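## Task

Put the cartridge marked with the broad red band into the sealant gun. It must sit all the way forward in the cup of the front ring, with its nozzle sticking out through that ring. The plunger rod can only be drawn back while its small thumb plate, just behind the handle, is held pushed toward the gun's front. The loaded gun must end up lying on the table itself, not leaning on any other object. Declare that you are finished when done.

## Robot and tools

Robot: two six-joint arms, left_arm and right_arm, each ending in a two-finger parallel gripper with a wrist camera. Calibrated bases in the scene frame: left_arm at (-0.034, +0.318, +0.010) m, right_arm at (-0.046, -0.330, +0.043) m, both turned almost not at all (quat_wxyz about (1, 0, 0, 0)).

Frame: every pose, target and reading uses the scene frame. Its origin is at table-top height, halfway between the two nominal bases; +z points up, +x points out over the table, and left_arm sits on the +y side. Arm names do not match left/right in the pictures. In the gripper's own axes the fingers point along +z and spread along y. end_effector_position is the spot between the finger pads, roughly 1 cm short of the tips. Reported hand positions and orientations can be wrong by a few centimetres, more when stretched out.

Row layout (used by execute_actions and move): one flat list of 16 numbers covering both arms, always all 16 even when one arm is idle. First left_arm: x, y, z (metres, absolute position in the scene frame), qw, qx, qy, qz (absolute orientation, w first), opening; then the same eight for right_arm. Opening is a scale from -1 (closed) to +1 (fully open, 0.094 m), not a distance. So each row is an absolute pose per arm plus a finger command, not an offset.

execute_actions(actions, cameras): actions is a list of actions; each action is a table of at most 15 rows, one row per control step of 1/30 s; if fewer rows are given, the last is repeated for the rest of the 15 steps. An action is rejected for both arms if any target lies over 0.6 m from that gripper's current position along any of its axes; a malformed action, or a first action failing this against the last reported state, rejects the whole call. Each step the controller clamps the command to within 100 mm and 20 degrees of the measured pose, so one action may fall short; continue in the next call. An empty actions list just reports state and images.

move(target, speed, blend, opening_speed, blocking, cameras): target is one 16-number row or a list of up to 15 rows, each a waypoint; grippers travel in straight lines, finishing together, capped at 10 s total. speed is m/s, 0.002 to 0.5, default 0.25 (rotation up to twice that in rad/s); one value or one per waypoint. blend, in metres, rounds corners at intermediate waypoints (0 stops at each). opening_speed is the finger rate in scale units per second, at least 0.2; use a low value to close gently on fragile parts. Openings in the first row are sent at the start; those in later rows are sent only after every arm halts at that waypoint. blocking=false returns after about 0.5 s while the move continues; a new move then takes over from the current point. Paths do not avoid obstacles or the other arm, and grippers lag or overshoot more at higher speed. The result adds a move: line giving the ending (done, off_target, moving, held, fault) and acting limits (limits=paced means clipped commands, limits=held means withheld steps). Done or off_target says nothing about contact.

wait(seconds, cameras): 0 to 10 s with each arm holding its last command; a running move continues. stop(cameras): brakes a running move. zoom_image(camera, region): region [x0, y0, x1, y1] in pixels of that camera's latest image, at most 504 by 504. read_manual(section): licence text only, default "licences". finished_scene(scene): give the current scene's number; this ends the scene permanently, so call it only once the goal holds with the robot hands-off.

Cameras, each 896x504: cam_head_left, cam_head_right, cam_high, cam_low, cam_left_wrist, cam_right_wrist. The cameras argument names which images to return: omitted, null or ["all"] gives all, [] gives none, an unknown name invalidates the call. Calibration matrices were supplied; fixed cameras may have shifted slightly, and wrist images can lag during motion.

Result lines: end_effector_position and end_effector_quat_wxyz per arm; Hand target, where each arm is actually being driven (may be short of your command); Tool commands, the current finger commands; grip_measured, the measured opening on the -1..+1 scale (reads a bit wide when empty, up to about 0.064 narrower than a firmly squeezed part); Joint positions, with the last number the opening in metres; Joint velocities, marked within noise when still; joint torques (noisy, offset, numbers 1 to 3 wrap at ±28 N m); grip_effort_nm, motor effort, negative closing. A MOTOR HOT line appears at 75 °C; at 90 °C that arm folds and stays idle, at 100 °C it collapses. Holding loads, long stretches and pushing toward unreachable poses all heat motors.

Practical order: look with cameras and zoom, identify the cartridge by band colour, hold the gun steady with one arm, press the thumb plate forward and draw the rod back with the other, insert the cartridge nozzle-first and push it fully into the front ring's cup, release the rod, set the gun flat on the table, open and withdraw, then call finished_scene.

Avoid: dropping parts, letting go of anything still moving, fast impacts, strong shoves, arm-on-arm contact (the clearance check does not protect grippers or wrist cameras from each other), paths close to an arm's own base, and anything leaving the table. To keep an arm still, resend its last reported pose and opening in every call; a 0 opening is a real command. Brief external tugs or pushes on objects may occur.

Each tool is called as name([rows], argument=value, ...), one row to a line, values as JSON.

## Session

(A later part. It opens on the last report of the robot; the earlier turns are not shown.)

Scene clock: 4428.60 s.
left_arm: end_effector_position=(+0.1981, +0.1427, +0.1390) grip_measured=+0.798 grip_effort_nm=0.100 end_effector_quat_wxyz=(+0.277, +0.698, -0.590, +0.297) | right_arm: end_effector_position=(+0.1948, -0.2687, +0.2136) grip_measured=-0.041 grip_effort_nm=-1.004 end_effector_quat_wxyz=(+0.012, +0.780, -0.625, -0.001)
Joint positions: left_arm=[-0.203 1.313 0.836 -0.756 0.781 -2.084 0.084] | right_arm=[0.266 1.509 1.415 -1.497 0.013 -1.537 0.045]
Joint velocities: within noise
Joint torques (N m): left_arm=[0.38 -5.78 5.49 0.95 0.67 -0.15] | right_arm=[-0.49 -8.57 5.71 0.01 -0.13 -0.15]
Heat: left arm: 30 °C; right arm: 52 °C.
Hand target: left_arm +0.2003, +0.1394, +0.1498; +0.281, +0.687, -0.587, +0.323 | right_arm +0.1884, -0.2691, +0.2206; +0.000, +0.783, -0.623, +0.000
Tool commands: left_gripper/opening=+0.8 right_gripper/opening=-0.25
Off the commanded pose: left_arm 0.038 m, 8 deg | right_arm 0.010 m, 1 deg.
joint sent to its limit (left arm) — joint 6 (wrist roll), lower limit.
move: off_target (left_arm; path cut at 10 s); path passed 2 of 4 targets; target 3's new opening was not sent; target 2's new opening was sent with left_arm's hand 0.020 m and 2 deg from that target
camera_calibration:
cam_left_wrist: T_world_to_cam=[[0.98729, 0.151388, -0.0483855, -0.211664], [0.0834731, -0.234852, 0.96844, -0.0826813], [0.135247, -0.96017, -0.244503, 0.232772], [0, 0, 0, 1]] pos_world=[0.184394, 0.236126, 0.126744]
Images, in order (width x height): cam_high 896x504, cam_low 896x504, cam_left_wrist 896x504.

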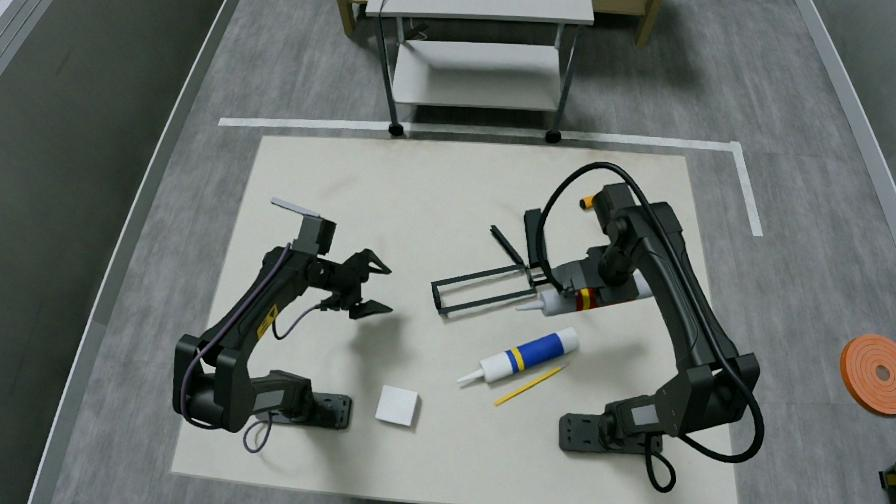

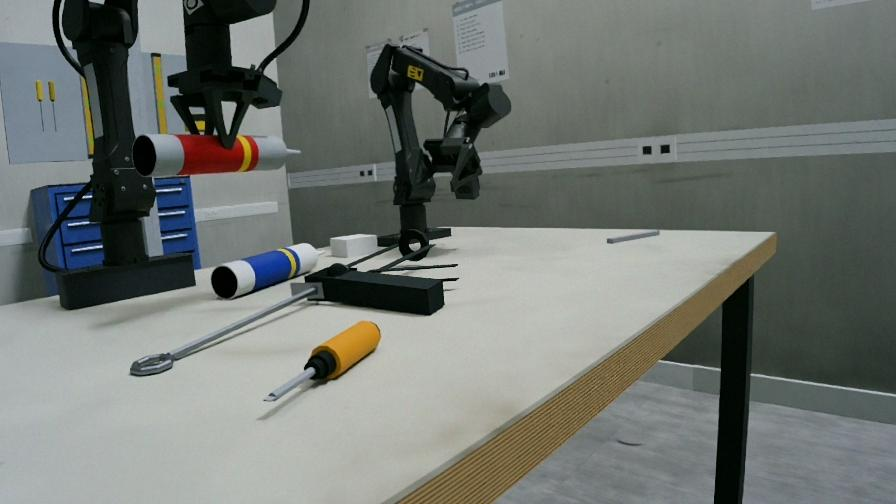

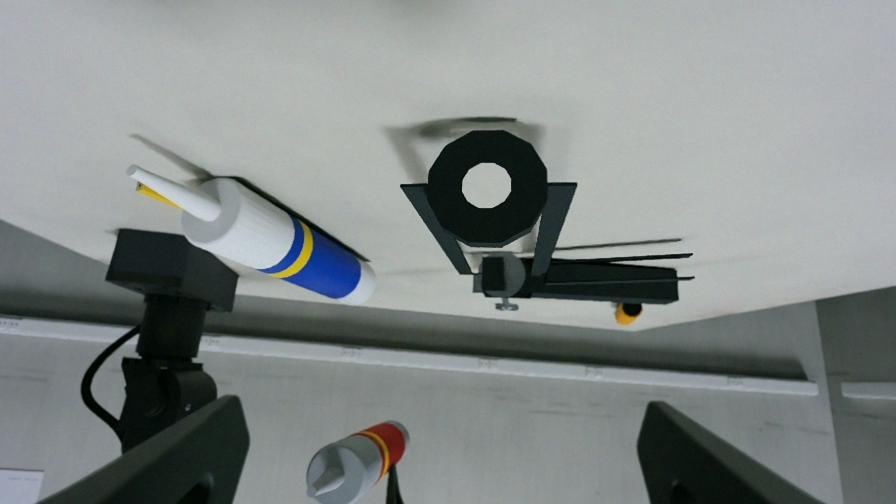

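move([
  [0.17,0.18,0.16,0.0406,-0.1057,0.9276,-0.3561,-0.06,0.1883,-0.2694,0.2209,0.0,-0.7826,0.6225,0.0,-0.25],
  [0.19,0.14,0.12,0.3393,0.5403,0.7276,-0.2520,-0.06,0.1883,-0.2694,0.2209,0.0,-0.7826,0.6225,0.0,-0.25],
], speed=0.35, cameras=["cam_left_wrist","cam_high","cam_low"])

Scene clock: 4480.47 s.
left_arm: end_effector_position=(+0.1861, +0.1463, +0.1150) grip_measured=-0.058 grip_effort_nm=-0.076 end_effector_quat_wxyz=(+0.319, +0.531, +0.747, -0.243) | right_arm: end_effector_position=(+0.1948, -0.2687, +0.2136) grip_measured=-0.041 grip_effort_nm=-1.009 end_effector_quat_wxyz=(+0.012, +0.780, -0.625, -0.001)
Joint positions: left_arm=[-0.257 1.144 0.615 -0.521 0.671 0.793 0.044] | right_arm=[0.266 1.509 1.415 -1.497 0.013 -1.537 0.045]
Joint velocities: within noise
Joint torques (N m): left_arm=[-0.13 -2.1 5.87 1.37 0.69 0.14] | right_arm=[-0.49 -8.57 5.71 0.01 -0.13 -0.15]
Heat: left arm: 29 °C; right arm: 50 °C.
Hand target: left_arm +0.1884, +0.1392, +0.1198; +0.338, +0.541, +0.727, -0.253 | right_arm +0.1885, -0.2693, +0.2206; +0.000, +0.783, -0.623, +0.000
Off the commanded pose: left_arm 0.009 m, 4 deg | right_arm 0.010 m, 1 deg.
move: off_target (left_arm)
camera_calibration:
cam_left_wrist: T_world_to_cam=[[-0.943831, -0.32942, 0.025784, 0.219656], [-0.319122, 0.888519, -0.329688, 0.00234264], [0.0856965, -0.319399, -0.943738, 0.227867], [0, 0, 0, 1]] pos_world=[0.188539, 0.143058, 0.210155]
Images, in order (width x height): cam_high 896x504, cam_low 896x504, cam_left_wrist 896x504.

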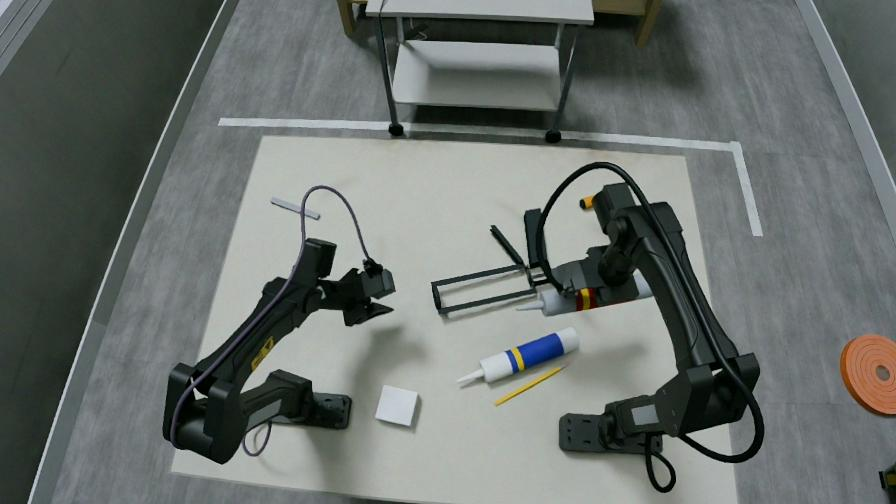

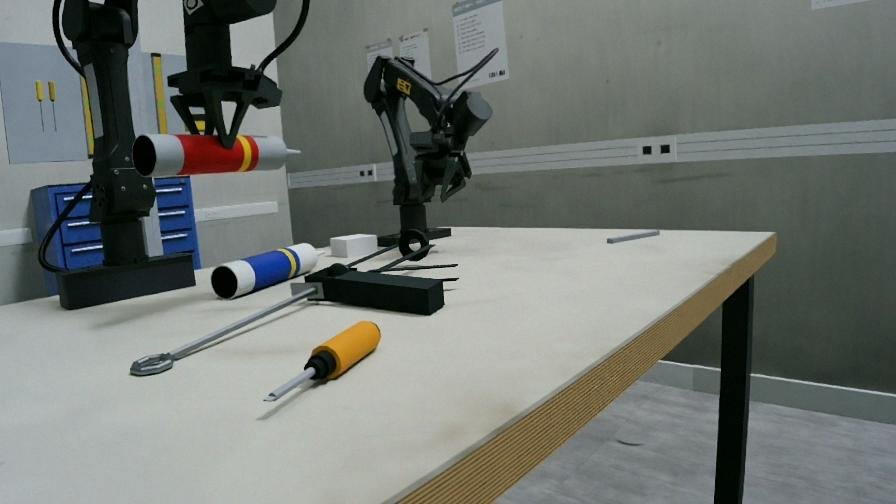

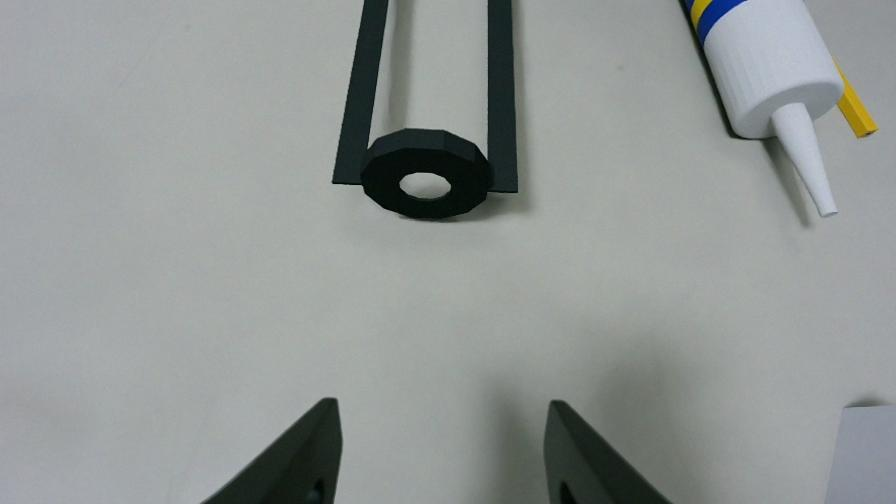

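move([
  [0.2175,0.080,0.050,0.3393,0.5403,0.7276,-0.2520,-0.06,0.1883,-0.2694,0.2209,0.0,-0.7826,0.6225,0.0,-0.25],
], speed=0.12, cameras=["cam_left_wrist","cam_high","cam_low"])

Scene clock: 4497.47 s.
left_arm: end_effector_position=(+0.2126, +0.0835, +0.0501) grip_measured=-0.058 grip_effort_nm=-0.076 end_effector_quat_wxyz=(+0.327, +0.547, +0.728, -0.252) | right_arm: end_effector_position=(+0.1948, -0.2687, +0.2136) grip_measured=-0.041 grip_effort_nm=-1.009 end_effector_quat_wxyz=(+0.012, +0.780, -0.625, -0.001)
Joint positions: left_arm=[-0.465 1.517 0.543 0.057 0.591 0.616 0.044] | right_arm=[0.266 1.509 1.415 -1.497 0.013 -1.537 0.045]
Joint velocities: within noise
Joint torques (N m): left_arm=[-0.51 -3.81 4.68 1.58 0.18 -0.13] | right_arm=[-0.49 -8.55 5.71 0.02 -0.12 -0.15]
Heat: left arm: 29 °C; right arm: 50 °C.
Hand target: left_arm +0.2163, +0.0803, +0.0501; +0.339, +0.545, +0.725, -0.250 | right_arm +0.1885, -0.2693, +0.2206; +0.000, +0.783, -0.623, +0.000
Off the commanded pose: left_arm 0.006 m, 2 deg | right_arm 0.010 m, 1 deg.
move: done
camera_calibration:
cam_left_wrist: T_world_to_cam=[[-0.958382, -0.285272, 0.0111302, 0.225755], [-0.27037, 0.894418, -0.356254, 0.0356157], [0.0916743, -0.344436, -0.934323, 0.144647], [0, 0, 0, 1]] pos_world=[0.212729, 0.0823683, 0.145323]
Images, in order (width x height): cam_high 896x504, cam_low 896x504, cam_left_wrist 896x504.

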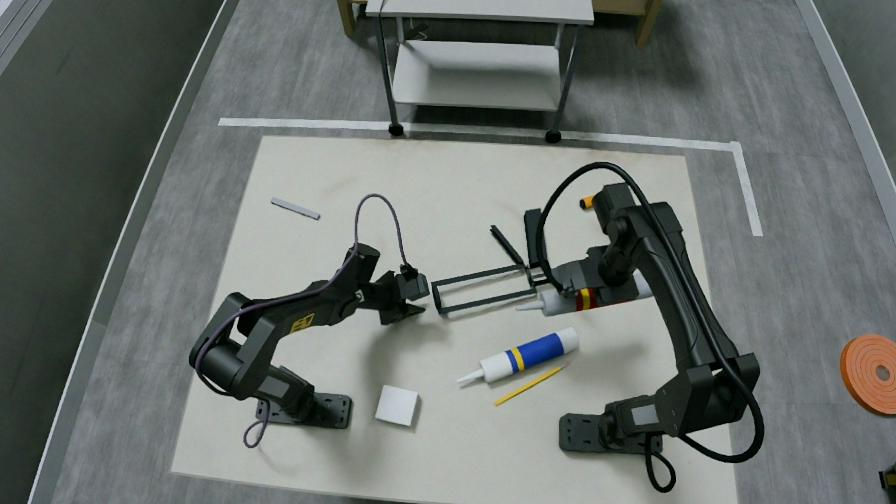

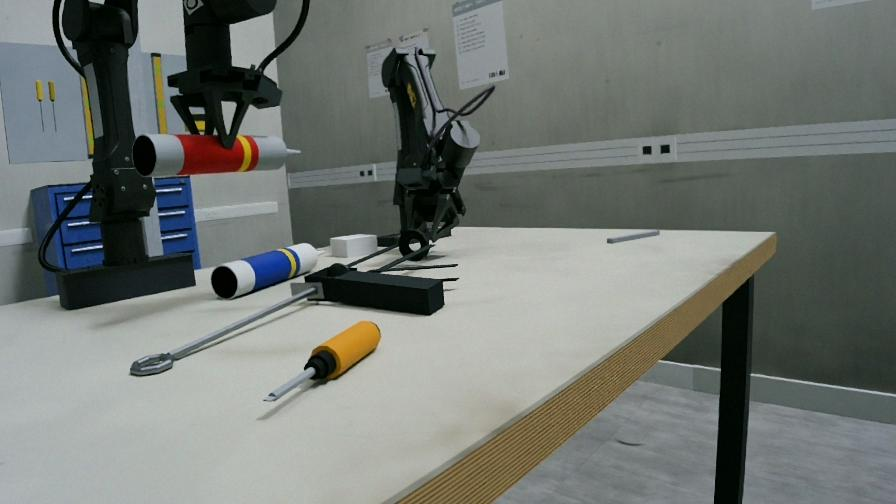

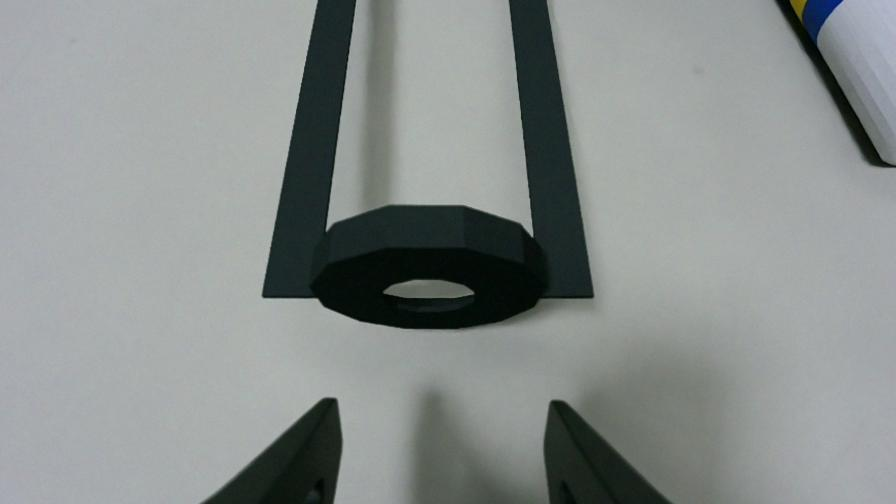

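move([
  [0.2265,0.059,0.043,0.3393,0.5403,0.7276,-0.2520,-0.06,0.1883,-0.2694,0.2209,0.0,-0.7826,0.6225,0.0,-0.25],
], speed=0.06, cameras=["cam_left_wrist","cam_high","cam_low"])

Scene clock: 4514.80 s.
left_arm: end_effector_position=(+0.2096, +0.0698, +0.0322) grip_measured=-0.058 grip_effort_nm=-0.081 end_effector_quat_wxyz=(+0.309, +0.542, +0.738, -0.256) | right_arm: end_effector_position=(+0.1948, -0.2687, +0.2136) grip_measured=-0.041 grip_effort_nm=-1.009 end_effector_quat_wxyz=(+0.012, +0.780, -0.625, -0.001)
Joint positions: left_arm=[-0.522 1.603 0.549 0.129 0.556 0.552 0.044] | right_arm=[0.266 1.509 1.415 -1.497 0.013 -1.537 0.045]
Joint velocities: within noise
Joint torques (N m): left_arm=[-0.54 -3.97 7.38 1.61 0.16 -0.16] | right_arm=[-0.49 -8.55 5.71 0.01 -0.12 -0.15]
Heat: left arm: 30 °C; right arm: 49 °C.
Hand target: left_arm +0.2250, +0.0598, +0.0435; +0.338, +0.541, +0.728, -0.252 | right_arm +0.1885, -0.2693, +0.2206; +0.000, +0.783, -0.623, +0.000
Off the commanded pose: left_arm 0.023 m, 4 deg | right_arm 0.010 m, 1 deg.
move: off_target (left_arm)
camera_calibration:
cam_left_wrist: T_world_to_cam=[[-0.955054, -0.293075, 0.0444923, 0.217965], [-0.290907, 0.89779, -0.330676, 0.0439612], [0.0569681, -0.328757, -0.942695, 0.129939], [0, 0, 0, 1]] pos_world=[0.213554, 0.0671305, 0.127332]
Images, in order (width x height): cam_high 896x504, cam_low 896x504, cam_left_wrist 896x504.

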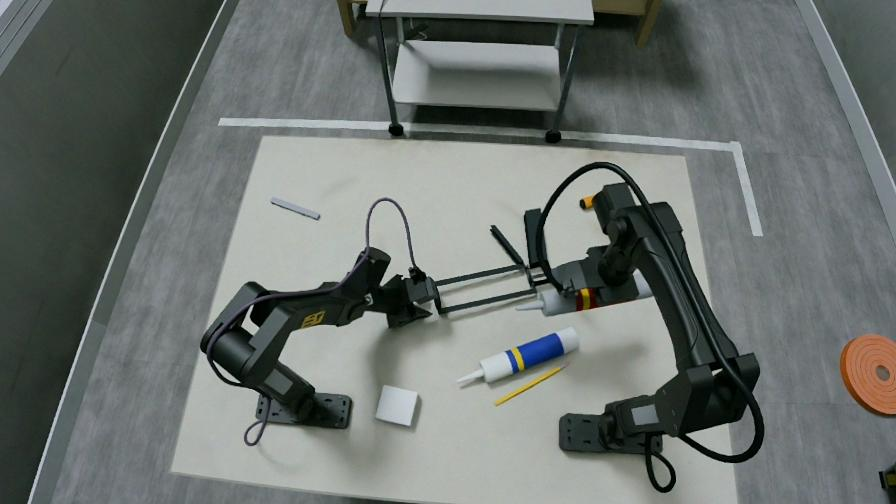

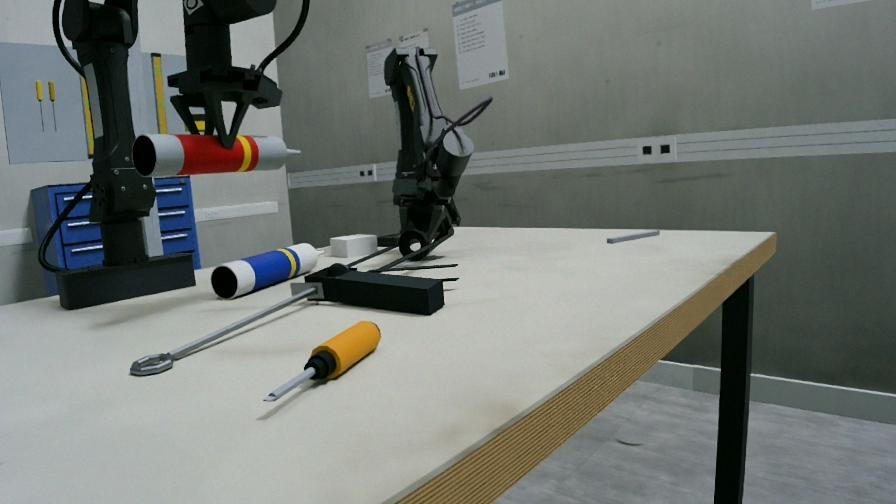

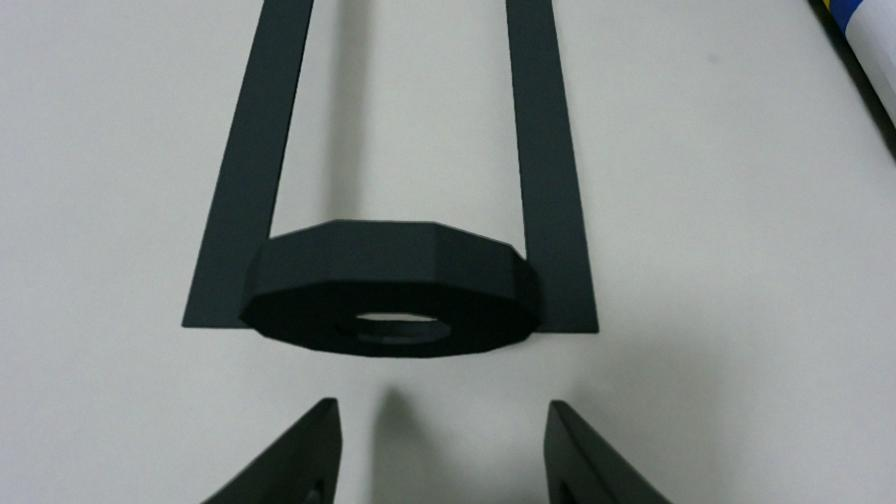

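move([
  [0.232,0.062,0.058,0.3393,0.5403,0.7276,-0.2520,-0.06,0.1883,-0.2694,0.2209,0.0,-0.7826,0.6225,0.0,-0.25],
], speed=0.06, cameras=["cam_left_wrist"])

Scene clock: 4524.80 s.
left_arm: end_effector_position=(+0.2283, +0.0665, +0.0467) grip_measured=-0.058 grip_effort_nm=-0.081 end_effector_quat_wxyz=(+0.332, +0.537, +0.734, -0.250) | right_arm: end_effector_position=(+0.1948, -0.2687, +0.2136) grip_measured=-0.041 grip_effort_nm=-1.009 end_effector_quat_wxyz=(+0.012, +0.780, -0.625, -0.001)
Joint positions: left_arm=[-0.504 1.603 0.595 0.129 0.556 0.552 0.044] | right_arm=[0.266 1.509 1.415 -1.497 0.013 -1.537 0.045]
Joint velocities: within noise
Joint torques (N m): left_arm=[0.4 -6.27 7.66 0.91 0.26 0.04] | right_arm=[-0.47 -8.57 5.71 0.02 -0.13 -0.15]
Heat: left arm: 31 °C; right arm: 49 °C.
Hand target: left_arm +0.2347, +0.0644, +0.0577; +0.341, +0.536, +0.730, -0.250 | right_arm +0.1885, -0.2693, +0.2206; +0.000, +0.783, -0.623, +0.000
Off the commanded pose: left_arm 0.013 m, 1 deg | right_arm 0.010 m, 1 deg.
move: off_target (left_arm)
camera_calibration:
cam_left_wrist: T_world_to_cam=[[-0.950658, -0.309962, 0.0131533, 0.235826], [-0.293425, 0.884555, -0.36258, 0.0601558], [0.100751, -0.34855, -0.93186, 0.132255], [0, 0, 0, 1]] pos_world=[0.228517, 0.0659833, 0.141952]
Images, in order (width x height): cam_left_wrist 896x504.

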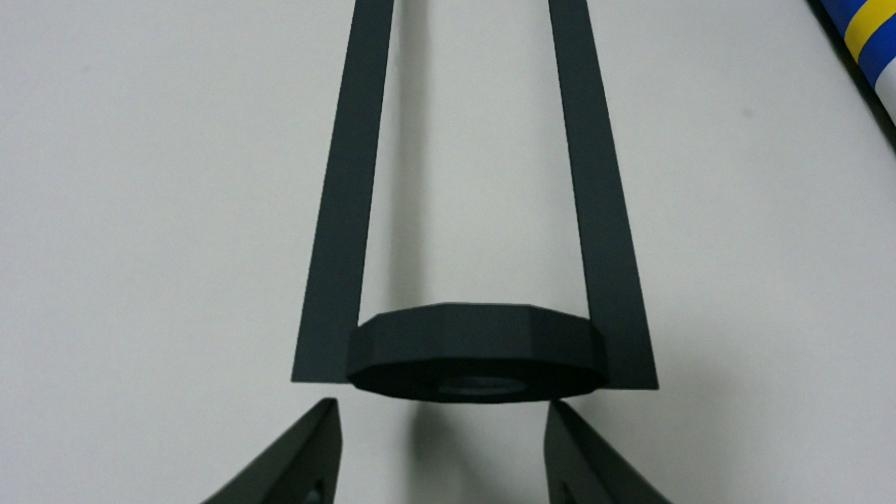

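move([
  [0.2235,0.061,0.054,0.3393,0.5403,0.7276,-0.2520,-0.06,0.1883,-0.2694,0.2209,0.0,-0.7826,0.6225,0.0,-0.25],
], speed=0.06, cameras=["cam_left_wrist"])

Scene clock: 4536.47 s.
left_arm: end_effector_position=(+0.2241, +0.0621, +0.0467) grip_measured=-0.058 grip_effort_nm=-0.071 end_effector_quat_wxyz=(+0.330, +0.543, +0.729, -0.253) | right_arm: end_effector_position=(+0.1948, -0.2687, +0.2136) grip_measured=-0.041 grip_effort_nm=-1.009 end_effector_quat_wxyz=(+0.012, +0.780, -0.625, -0.001)
Joint positions: left_arm=[-0.52 1.603 0.595 0.129 0.556 0.552 0.044] | right_arm=[0.266 1.509 1.415 -1.497 0.013 -1.537 0.045]
Joint velocities: within noise
Joint torques (N m): left_arm=[-0.66 -7.32 4.93 1.19 0.16 -0.13] | right_arm=[-0.49 -8.57 5.72 0.02 -0.12 -0.14]
Heat: left arm: 30 °C; right arm: 49 °C.
Hand target: left_arm +0.2235, +0.0607, +0.0538; +0.339, +0.541, +0.727, -0.252 | right_arm +0.1885, -0.2693, +0.2206; +0.000, +0.783, -0.623, +0.000
Off the commanded pose: left_arm 0.007 m, 1 deg | right_arm 0.010 m, 1 deg.
move: done
camera_calibration:
cam_left_wrist: T_world_to_cam=[[-0.955753, -0.293877, 0.0131533, 0.230535], [-0.278459, 0.88938, -0.36258, 0.0591322], [0.0948559, -0.3502, -0.93186, 0.132578], [0, 0, 0, 1]] pos_world=[0.224225, 0.061587, 0.141952]
Images, in order (width x height): cam_left_wrist 896x504.

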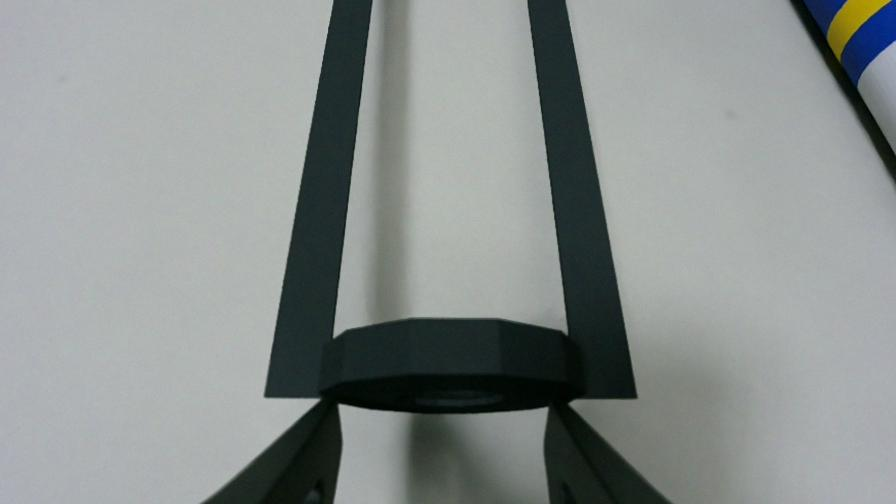

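move([
  [0.205,0.10,0.075,0.3393,0.5403,0.7276,-0.2520,-0.06,0.1883,-0.2694,0.2209,0.0,-0.7826,0.6225,0.0,-0.25],
  [0.19,0.15,0.085,0.4719,0.4823,0.6495,-0.3505,-0.06,0.28,-0.16,0.17,-0.0622,-0.7995,0.5915,-0.0840,-0.25],
], speed=0.12, cameras=["cam_left_wrist","cam_high","cam_low"])

Scene clock: 4594.50 s.
left_arm: end_effector_position=(+0.1916, +0.1503, +0.0804) grip_measured=-0.058 grip_effort_nm=-0.081 end_effector_quat_wxyz=(+0.457, +0.472, +0.669, -0.346) | right_arm: end_effector_position=(+0.2736, -0.1604, +0.1566) grip_measured=-0.041 grip_effort_nm=-1.009 end_effector_quat_wxyz=(+0.070, +0.805, -0.585, +0.067)
Joint positions: left_arm=[-0.051 1.365 0.241 0.324 1.073 0.702 0.044] | right_arm=[0.584 1.994 1.75 -1.41 0.176 -1.307 0.045]
Joint velocities: within noise
Joint torques (N m): left_arm=[0.49 -2.3 4.21 1.48 0.77 0.03] | right_arm=[0.24 -10.54 9.89 -0.19 0.3 0.13]
Heat: left arm: 31 °C; right arm: 48 °C.
Hand target: left_arm +0.1900, +0.1484, +0.0860; +0.470, +0.478, +0.652, -0.354 | right_arm +0.2796, -0.1600, +0.1691; +0.061, +0.801, -0.590, +0.083
Off the commanded pose: left_arm 0.005 m, 3 deg | right_arm 0.015 m, 2 deg.
move: off_target (left_arm, right_arm)
camera_calibration:
cam_left_wrist: T_world_to_cam=[[-0.945132, -0.324556, 0.0372549, 0.225603], [-0.264887, 0.694594, -0.66886, 0.0351107], [0.191206, -0.64203, -0.742454, 0.208158], [0, 0, 0, 1]] pos_world=[0.182724, 0.182477, 0.169627]
Images, in order (width x height): cam_high 896x504, cam_low 896x504, cam_left_wrist 896x504.

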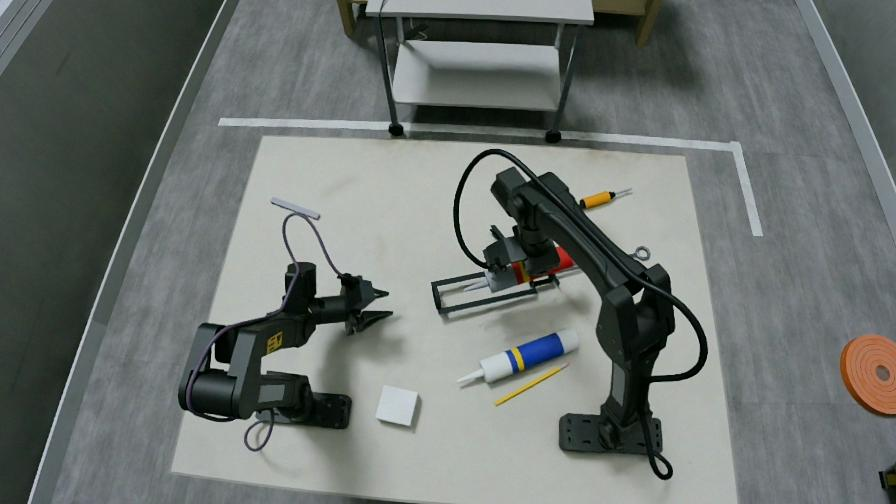

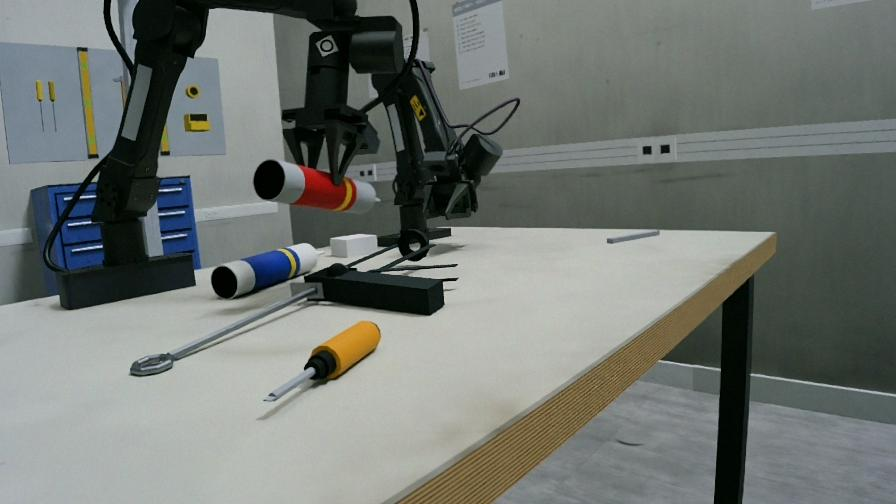

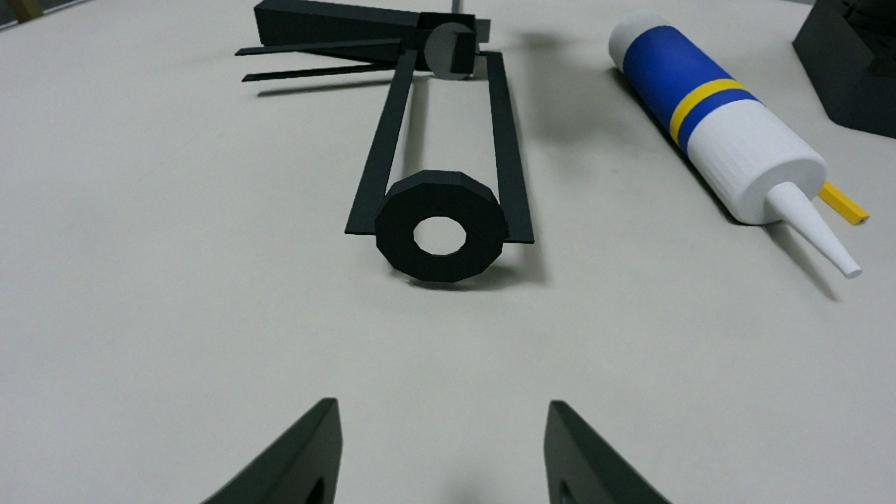

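move([
  [0.19,0.1484,0.086,0.4719,0.4823,0.6495,-0.3505,-0.06,0.293,-0.109,0.125,-0.0622,-0.7995,0.5915,-0.0840,-0.25],
  [0.19,0.1484,0.086,0.4719,0.4823,0.6495,-0.3505,-0.06,0.293,-0.109,0.105,-0.0622,-0.7995,0.5915,-0.0840,-0.25],
], speed=0.1, cameras=["cam_left_wrist","cam_high","cam_low"])

zoom_image(camera="cam_left_wrist", region=[300, 0, 600, 300])

Scene clock: 4614.77 s.
left_arm: end_effector_position=(+0.1917, +0.1503, +0.0806) grip_measured=-0.058 grip_effort_nm=-0.076 end_effector_quat_wxyz=(+0.458, +0.473, +0.669, -0.345) | right_arm: end_effector_position=(+0.2919, -0.1074, +0.1052) grip_measured=-0.041 grip_effort_nm=-1.013 end_effector_quat_wxyz=(+0.060, +0.805, -0.585, +0.076)
Joint positions: left_arm=[-0.051 1.365 0.241 0.326 1.073 0.704 0.044] | right_arm=[0.671 2.178 1.825 -1.292 0.179 -1.22 0.045]
Joint velocities: within noise
Joint torques (N m): left_arm=[0.36 -2.45 4.33 1.37 0.68 0.18] | right_arm=[0.23 -11.74 5.79 0.06 0.25 0.13]
Heat: left arm: 33 °C; right arm: 49 °C.
Hand target: left_arm +0.1902, +0.1484, +0.0860; +0.471, +0.483, +0.650, -0.350 | right_arm +0.2925, -0.1094, +0.1045; +0.063, +0.801, -0.589, +0.084
Off the commanded pose: left_arm 0.006 m, 3 deg | right_arm 0.002 m, 1 deg.
move: off_target (left_arm)
camera_calibration:
cam_left_wrist: T_world_to_cam=[[-0.945407, -0.324073, 0.0343933, 0.225966], [-0.262578, 0.694972, -0.669378, 0.0348158], [0.193025, -0.641865, -0.742126, 0.207843], [0, 0, 0, 1]] pos_world=[0.182653, 0.182441, 0.169779]
Images, in order (width x height): cam_high 896x504, cam_low 896x504, cam_left_wrist 896x504.

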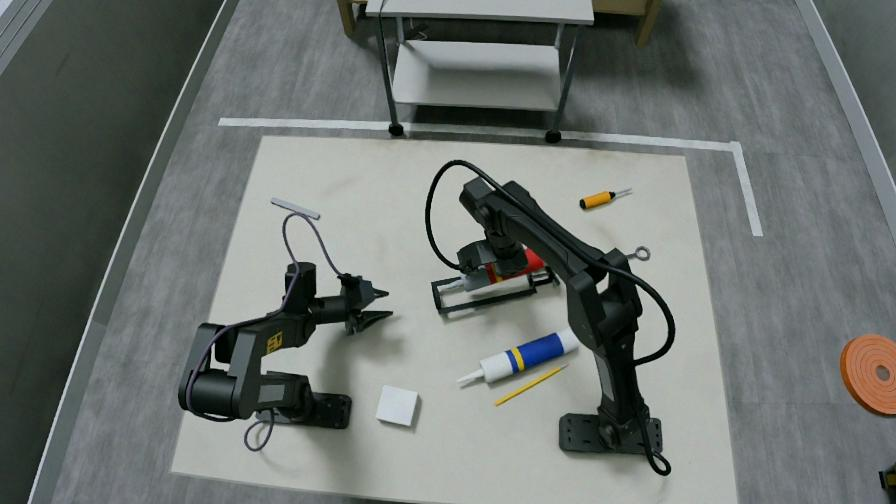

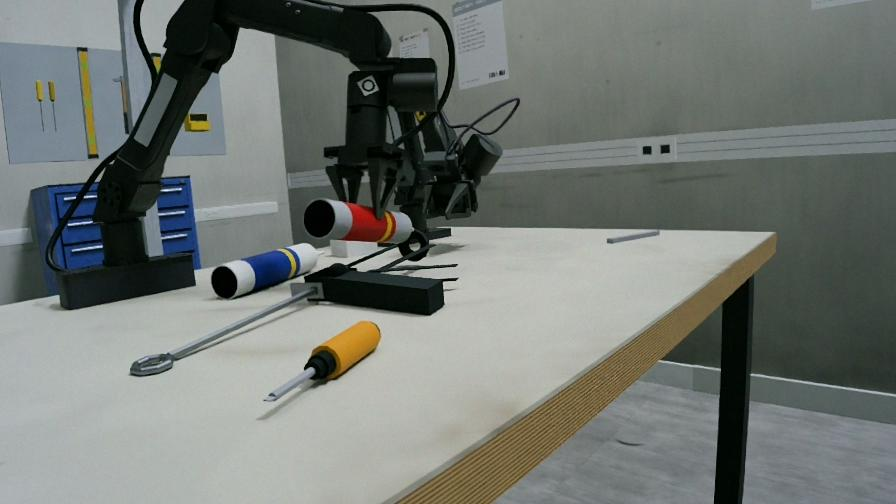

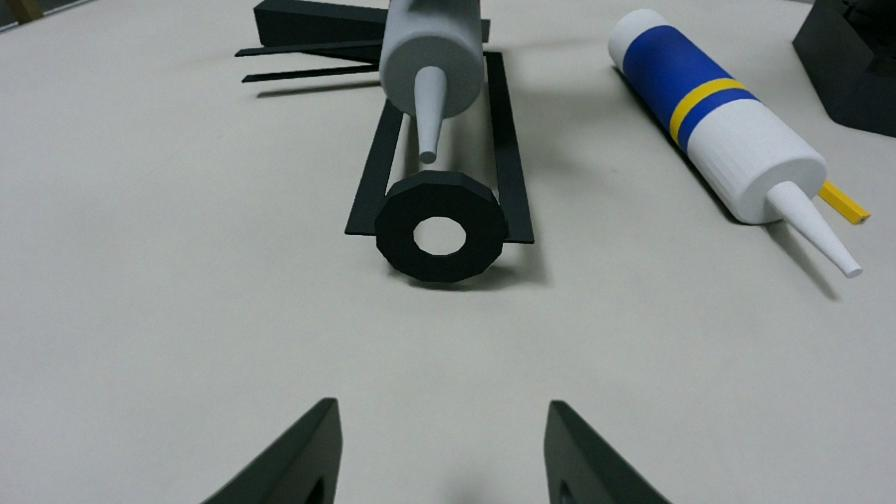

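Scaled by 1.680 from the camera's 896x504 image, which has a finer 1280x720 frame.

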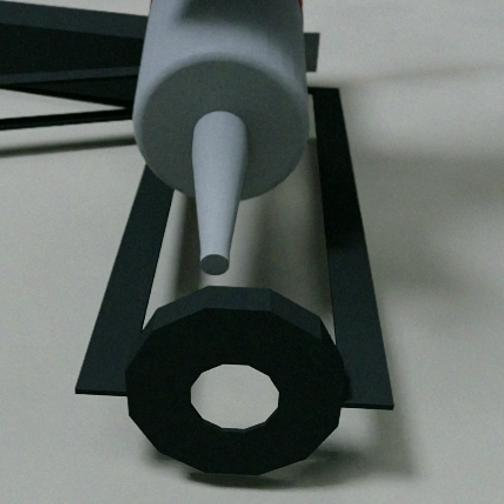

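move([
  [0.19,0.1484,0.086,0.4719,0.4823,0.6495,-0.3505,-0.06,0.283,-0.112,0.100,-0.0628,-0.7953,0.5971,-0.0836,-0.25],
], speed=0.06, cameras=["cam_left_wrist","cam_low"])

zoom_image(camera="cam_left_wrist", region=[300, 0, 600, 300])

Scene clock: 4652.70 s.
left_arm: end_effector_position=(+0.1917, +0.1503, +0.0806) grip_measured=-0.058 grip_effort_nm=-0.076 end_effector_quat_wxyz=(+0.458, +0.474, +0.668, -0.345) | right_arm: end_effector_position=(+0.2847, -0.1129, +0.0878) grip_measured=-0.041 grip_effort_nm=-1.009 end_effector_quat_wxyz=(+0.071, +0.797, -0.595, +0.073)
Joint positions: left_arm=[-0.051 1.365 0.241 0.326 1.073 0.705 0.044] | right_arm=[0.671 2.178 1.753 -1.246 0.179 -1.192 0.045]
Joint velocities: within noise
Joint torques (N m): left_arm=[0.36 -2.52 4.34 1.36 0.69 0.13] | right_arm=[0.64 -14.48 5.78 -0.02 0.22 0.14]
Heat: left arm: 34 °C; right arm: 50 °C.
Hand target: left_arm +0.1900, +0.1484, +0.0859; +0.471, +0.483, +0.650, -0.350 | right_arm +0.2854, -0.1118, +0.0998; +0.059, +0.794, -0.599, +0.084
Off the commanded pose: left_arm 0.006 m, 3 deg | right_arm 0.012 m, 2 deg.
move: off_target (left_arm, right_arm)
camera_calibration:
cam_left_wrist: T_world_to_cam=[[-0.945623, -0.323591, 0.032953, 0.226051], [-0.261295, 0.695403, -0.669432, 0.0345092], [0.193707, -0.641641, -0.742142, 0.20768], [0, 0, 0, 1]] pos_world=[0.182547, 0.182406, 0.169781]
Images, in order (width x height): cam_low 896x504, cam_left_wrist 896x504.

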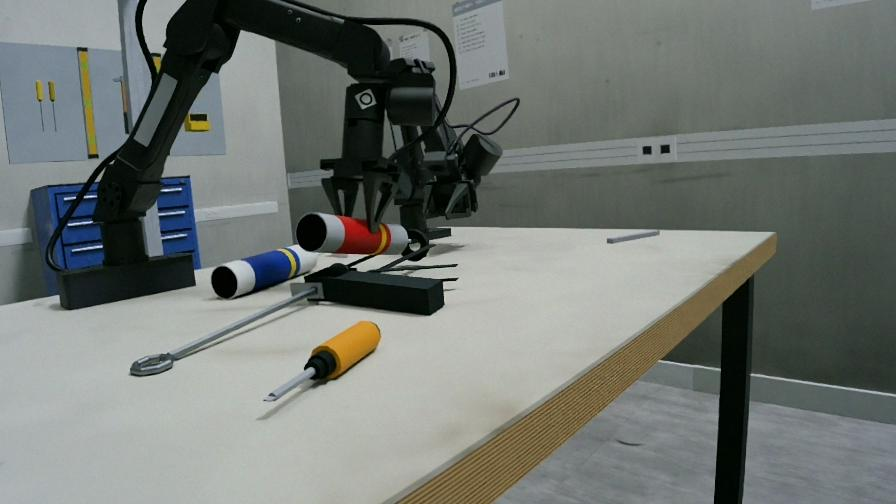

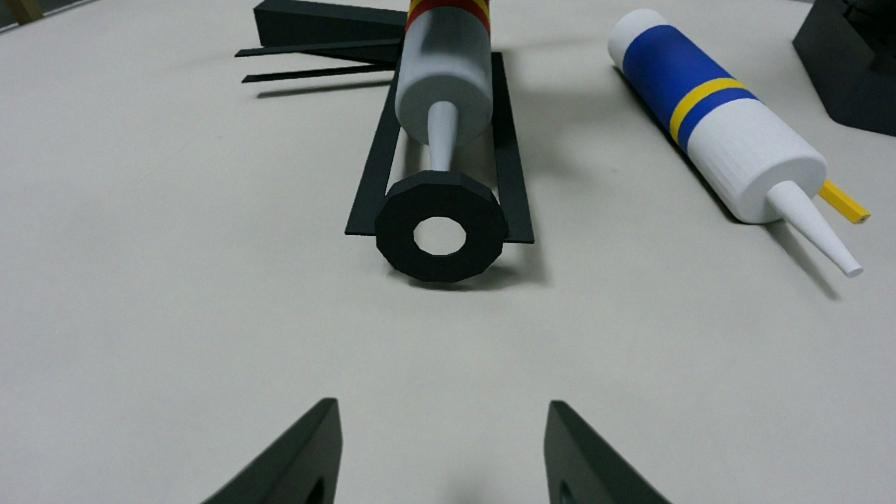

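Scaled by 1.680 from the camera's 896x504 image, which has a finer 1280x720 frame.

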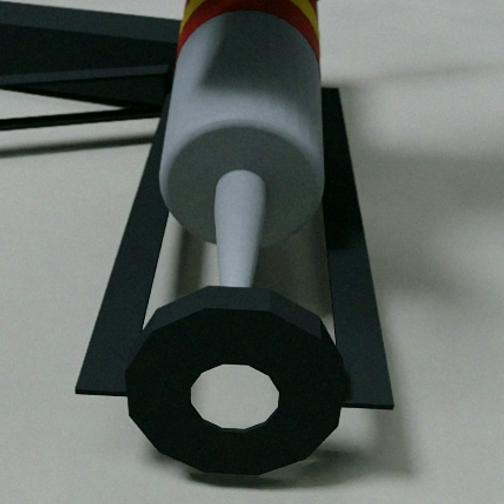

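move([
  [0.19,0.1484,0.086,0.4719,0.4823,0.6495,-0.3505,-0.06,0.279,-0.099,0.0945,-0.0628,-0.7953,0.5971,-0.0836,-0.25],
], speed=0.05, cameras=["cam_left_wrist","cam_low"])

zoom_image(camera="cam_left_wrist", region=[300, 0, 600, 300])

Scene clock: 4685.77 s.
left_arm: end_effector_position=(+0.1917, +0.1503, +0.0806) grip_measured=-0.058 grip_effort_nm=-0.085 end_effector_quat_wxyz=(+0.459, +0.474, +0.668, -0.344) | right_arm: end_effector_position=(+0.2762, -0.1004, +0.0878) grip_measured=-0.041 grip_effort_nm=-1.009 end_effector_quat_wxyz=(+0.069, +0.799, -0.593, +0.076)
Joint positions: left_arm=[-0.051 1.365 0.241 0.326 1.073 0.707 0.044] | right_arm=[0.71 2.178 1.753 -1.246 0.179 -1.16 0.045]
Joint velocities: within noise
Joint torques (N m): left_arm=[0.4 -2.36 4.34 1.38 0.67 0.14] | right_arm=[0.29 -12.18 7.53 -0.11 0.19 0.13]
Heat: left arm: 35 °C; right arm: 51 °C.
Hand target: left_arm +0.1900, +0.1484, +0.0859; +0.471, +0.483, +0.650, -0.350 | right_arm +0.2789, -0.0990, +0.0944; +0.063, +0.795, -0.597, +0.084
Off the commanded pose: left_arm 0.006 m, 3 deg | right_arm 0.007 m, 1 deg.
move: off_target (left_arm)
camera_calibration:
cam_left_wrist: T_world_to_cam=[[-0.945837, -0.323109, 0.0315126, 0.226136], [-0.260011, 0.695834, -0.669484, 0.0342024], [0.194389, -0.641416, -0.742158, 0.207517], [0, 0, 0, 1]] pos_world=[0.182442, 0.182372, 0.169782]
Images, in order (width x height): cam_low 896x504, cam_left_wrist 896x504.

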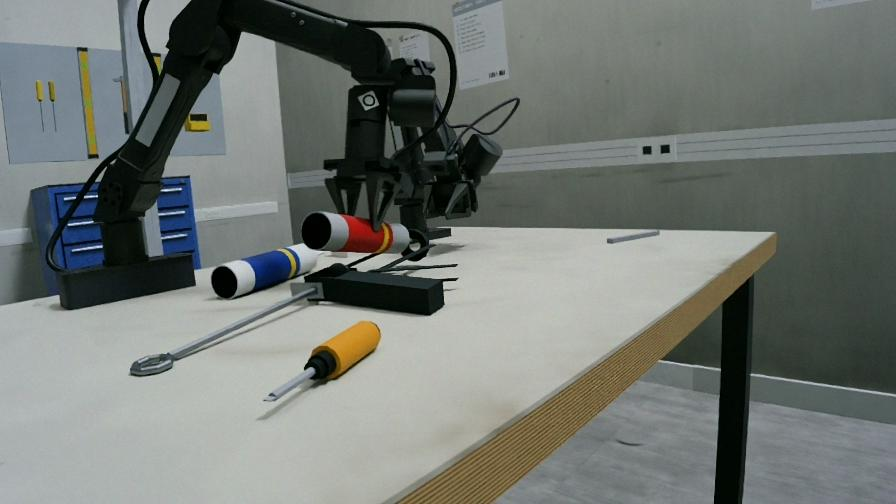

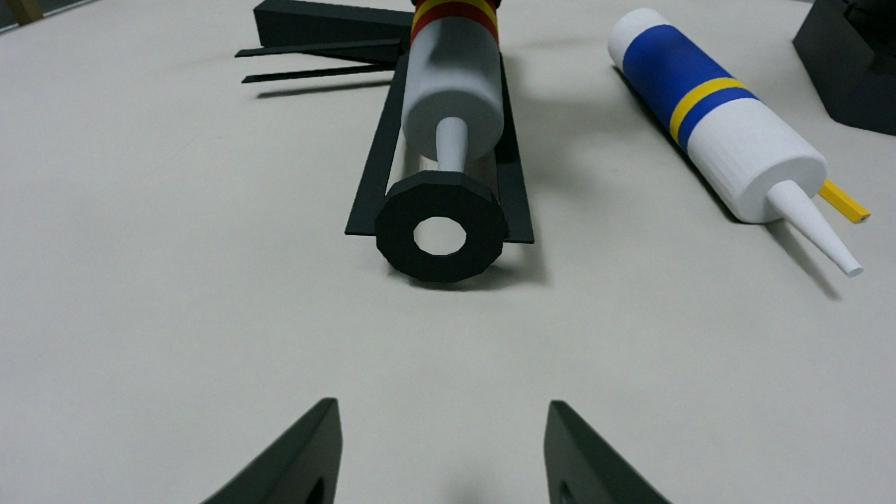

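Scaled by 1.680 from the camera's 896x504 image, which has a finer 1280x720 frame.

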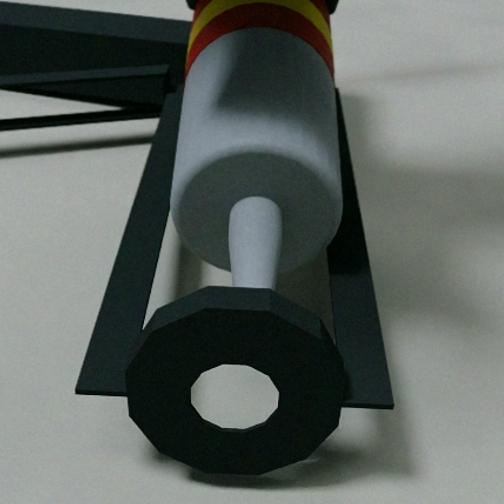

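move([
  [0.19,0.1484,0.086,0.4719,0.4823,0.6495,-0.3505,-0.06,0.286,-0.109,0.092,-0.0628,-0.7953,0.5971,-0.0836,-0.25],
  [0.19,0.1484,0.086,0.4719,0.4823,0.6495,-0.3505,-0.06,0.286,-0.109,0.086,-0.0628,-0.7953,0.5971,-0.0836,-0.25],
], speed=0.05, cameras=["cam_left_wrist"])

zoom_image(camera="cam_left_wrist", region=[300, 0, 600, 300])

Scene clock: 4699.40 s.
left_arm: end_effector_position=(+0.1917, +0.1503, +0.0806) grip_measured=-0.058 grip_effort_nm=-0.071 end_effector_quat_wxyz=(+0.459, +0.475, +0.668, -0.344) | right_arm: end_effector_position=(+0.2828, -0.1051, +0.0844) grip_measured=-0.041 grip_effort_nm=-1.009 end_effector_quat_wxyz=(+0.063, +0.793, -0.601, +0.077)
Joint positions: left_arm=[-0.051 1.365 0.241 0.326 1.073 0.708 0.044] | right_arm=[0.69 2.178 1.741 -1.219 0.179 -1.16 0.045]
Joint velocities: within noise
Joint torques (N m): left_arm=[0.43 -2.48 4.36 1.37 0.71 0.15] | right_arm=[-0.44 -12.15 5.75 -0.01 0.22 -0.17]
Heat: left arm: 35 °C; right arm: 50 °C.
Hand target: left_arm +0.1900, +0.1484, +0.0859; +0.471, +0.483, +0.650, -0.350 | right_arm +0.2848, -0.1093, +0.0860; +0.065, +0.796, -0.597, +0.083
Off the commanded pose: left_arm 0.006 m, 3 deg | right_arm 0.005 m, 1 deg.
move: off_target (left_arm)
camera_calibration:
cam_left_wrist: T_world_to_cam=[[-0.946049, -0.322626, 0.0300722, 0.22622], [-0.258726, 0.696265, -0.669534, 0.0338955], [0.195071, -0.641192, -0.742172, 0.207354], [0, 0, 0, 1]] pos_world=[0.182336, 0.182338, 0.169783]
Images, in order (width x height): cam_left_wrist 896x504.

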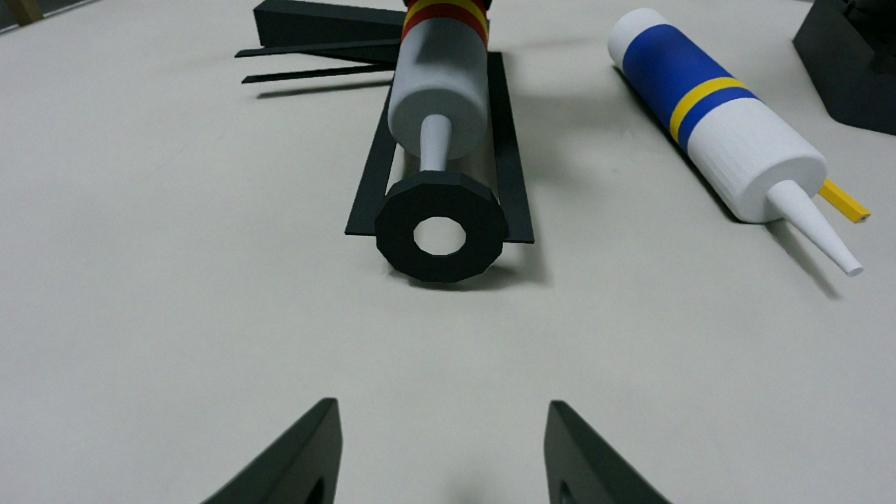

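Scaled by 1.680 from the camera's 896x504 image, which has a finer 1280x720 frame.

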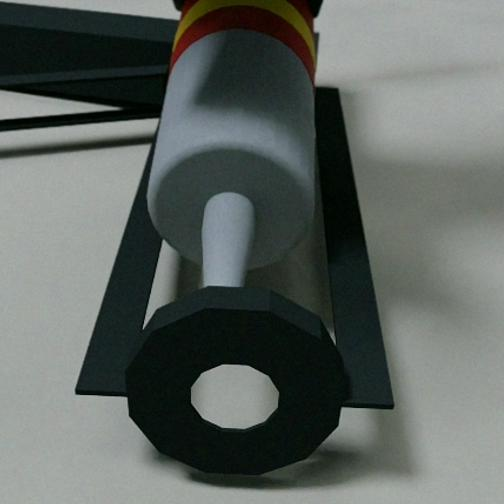

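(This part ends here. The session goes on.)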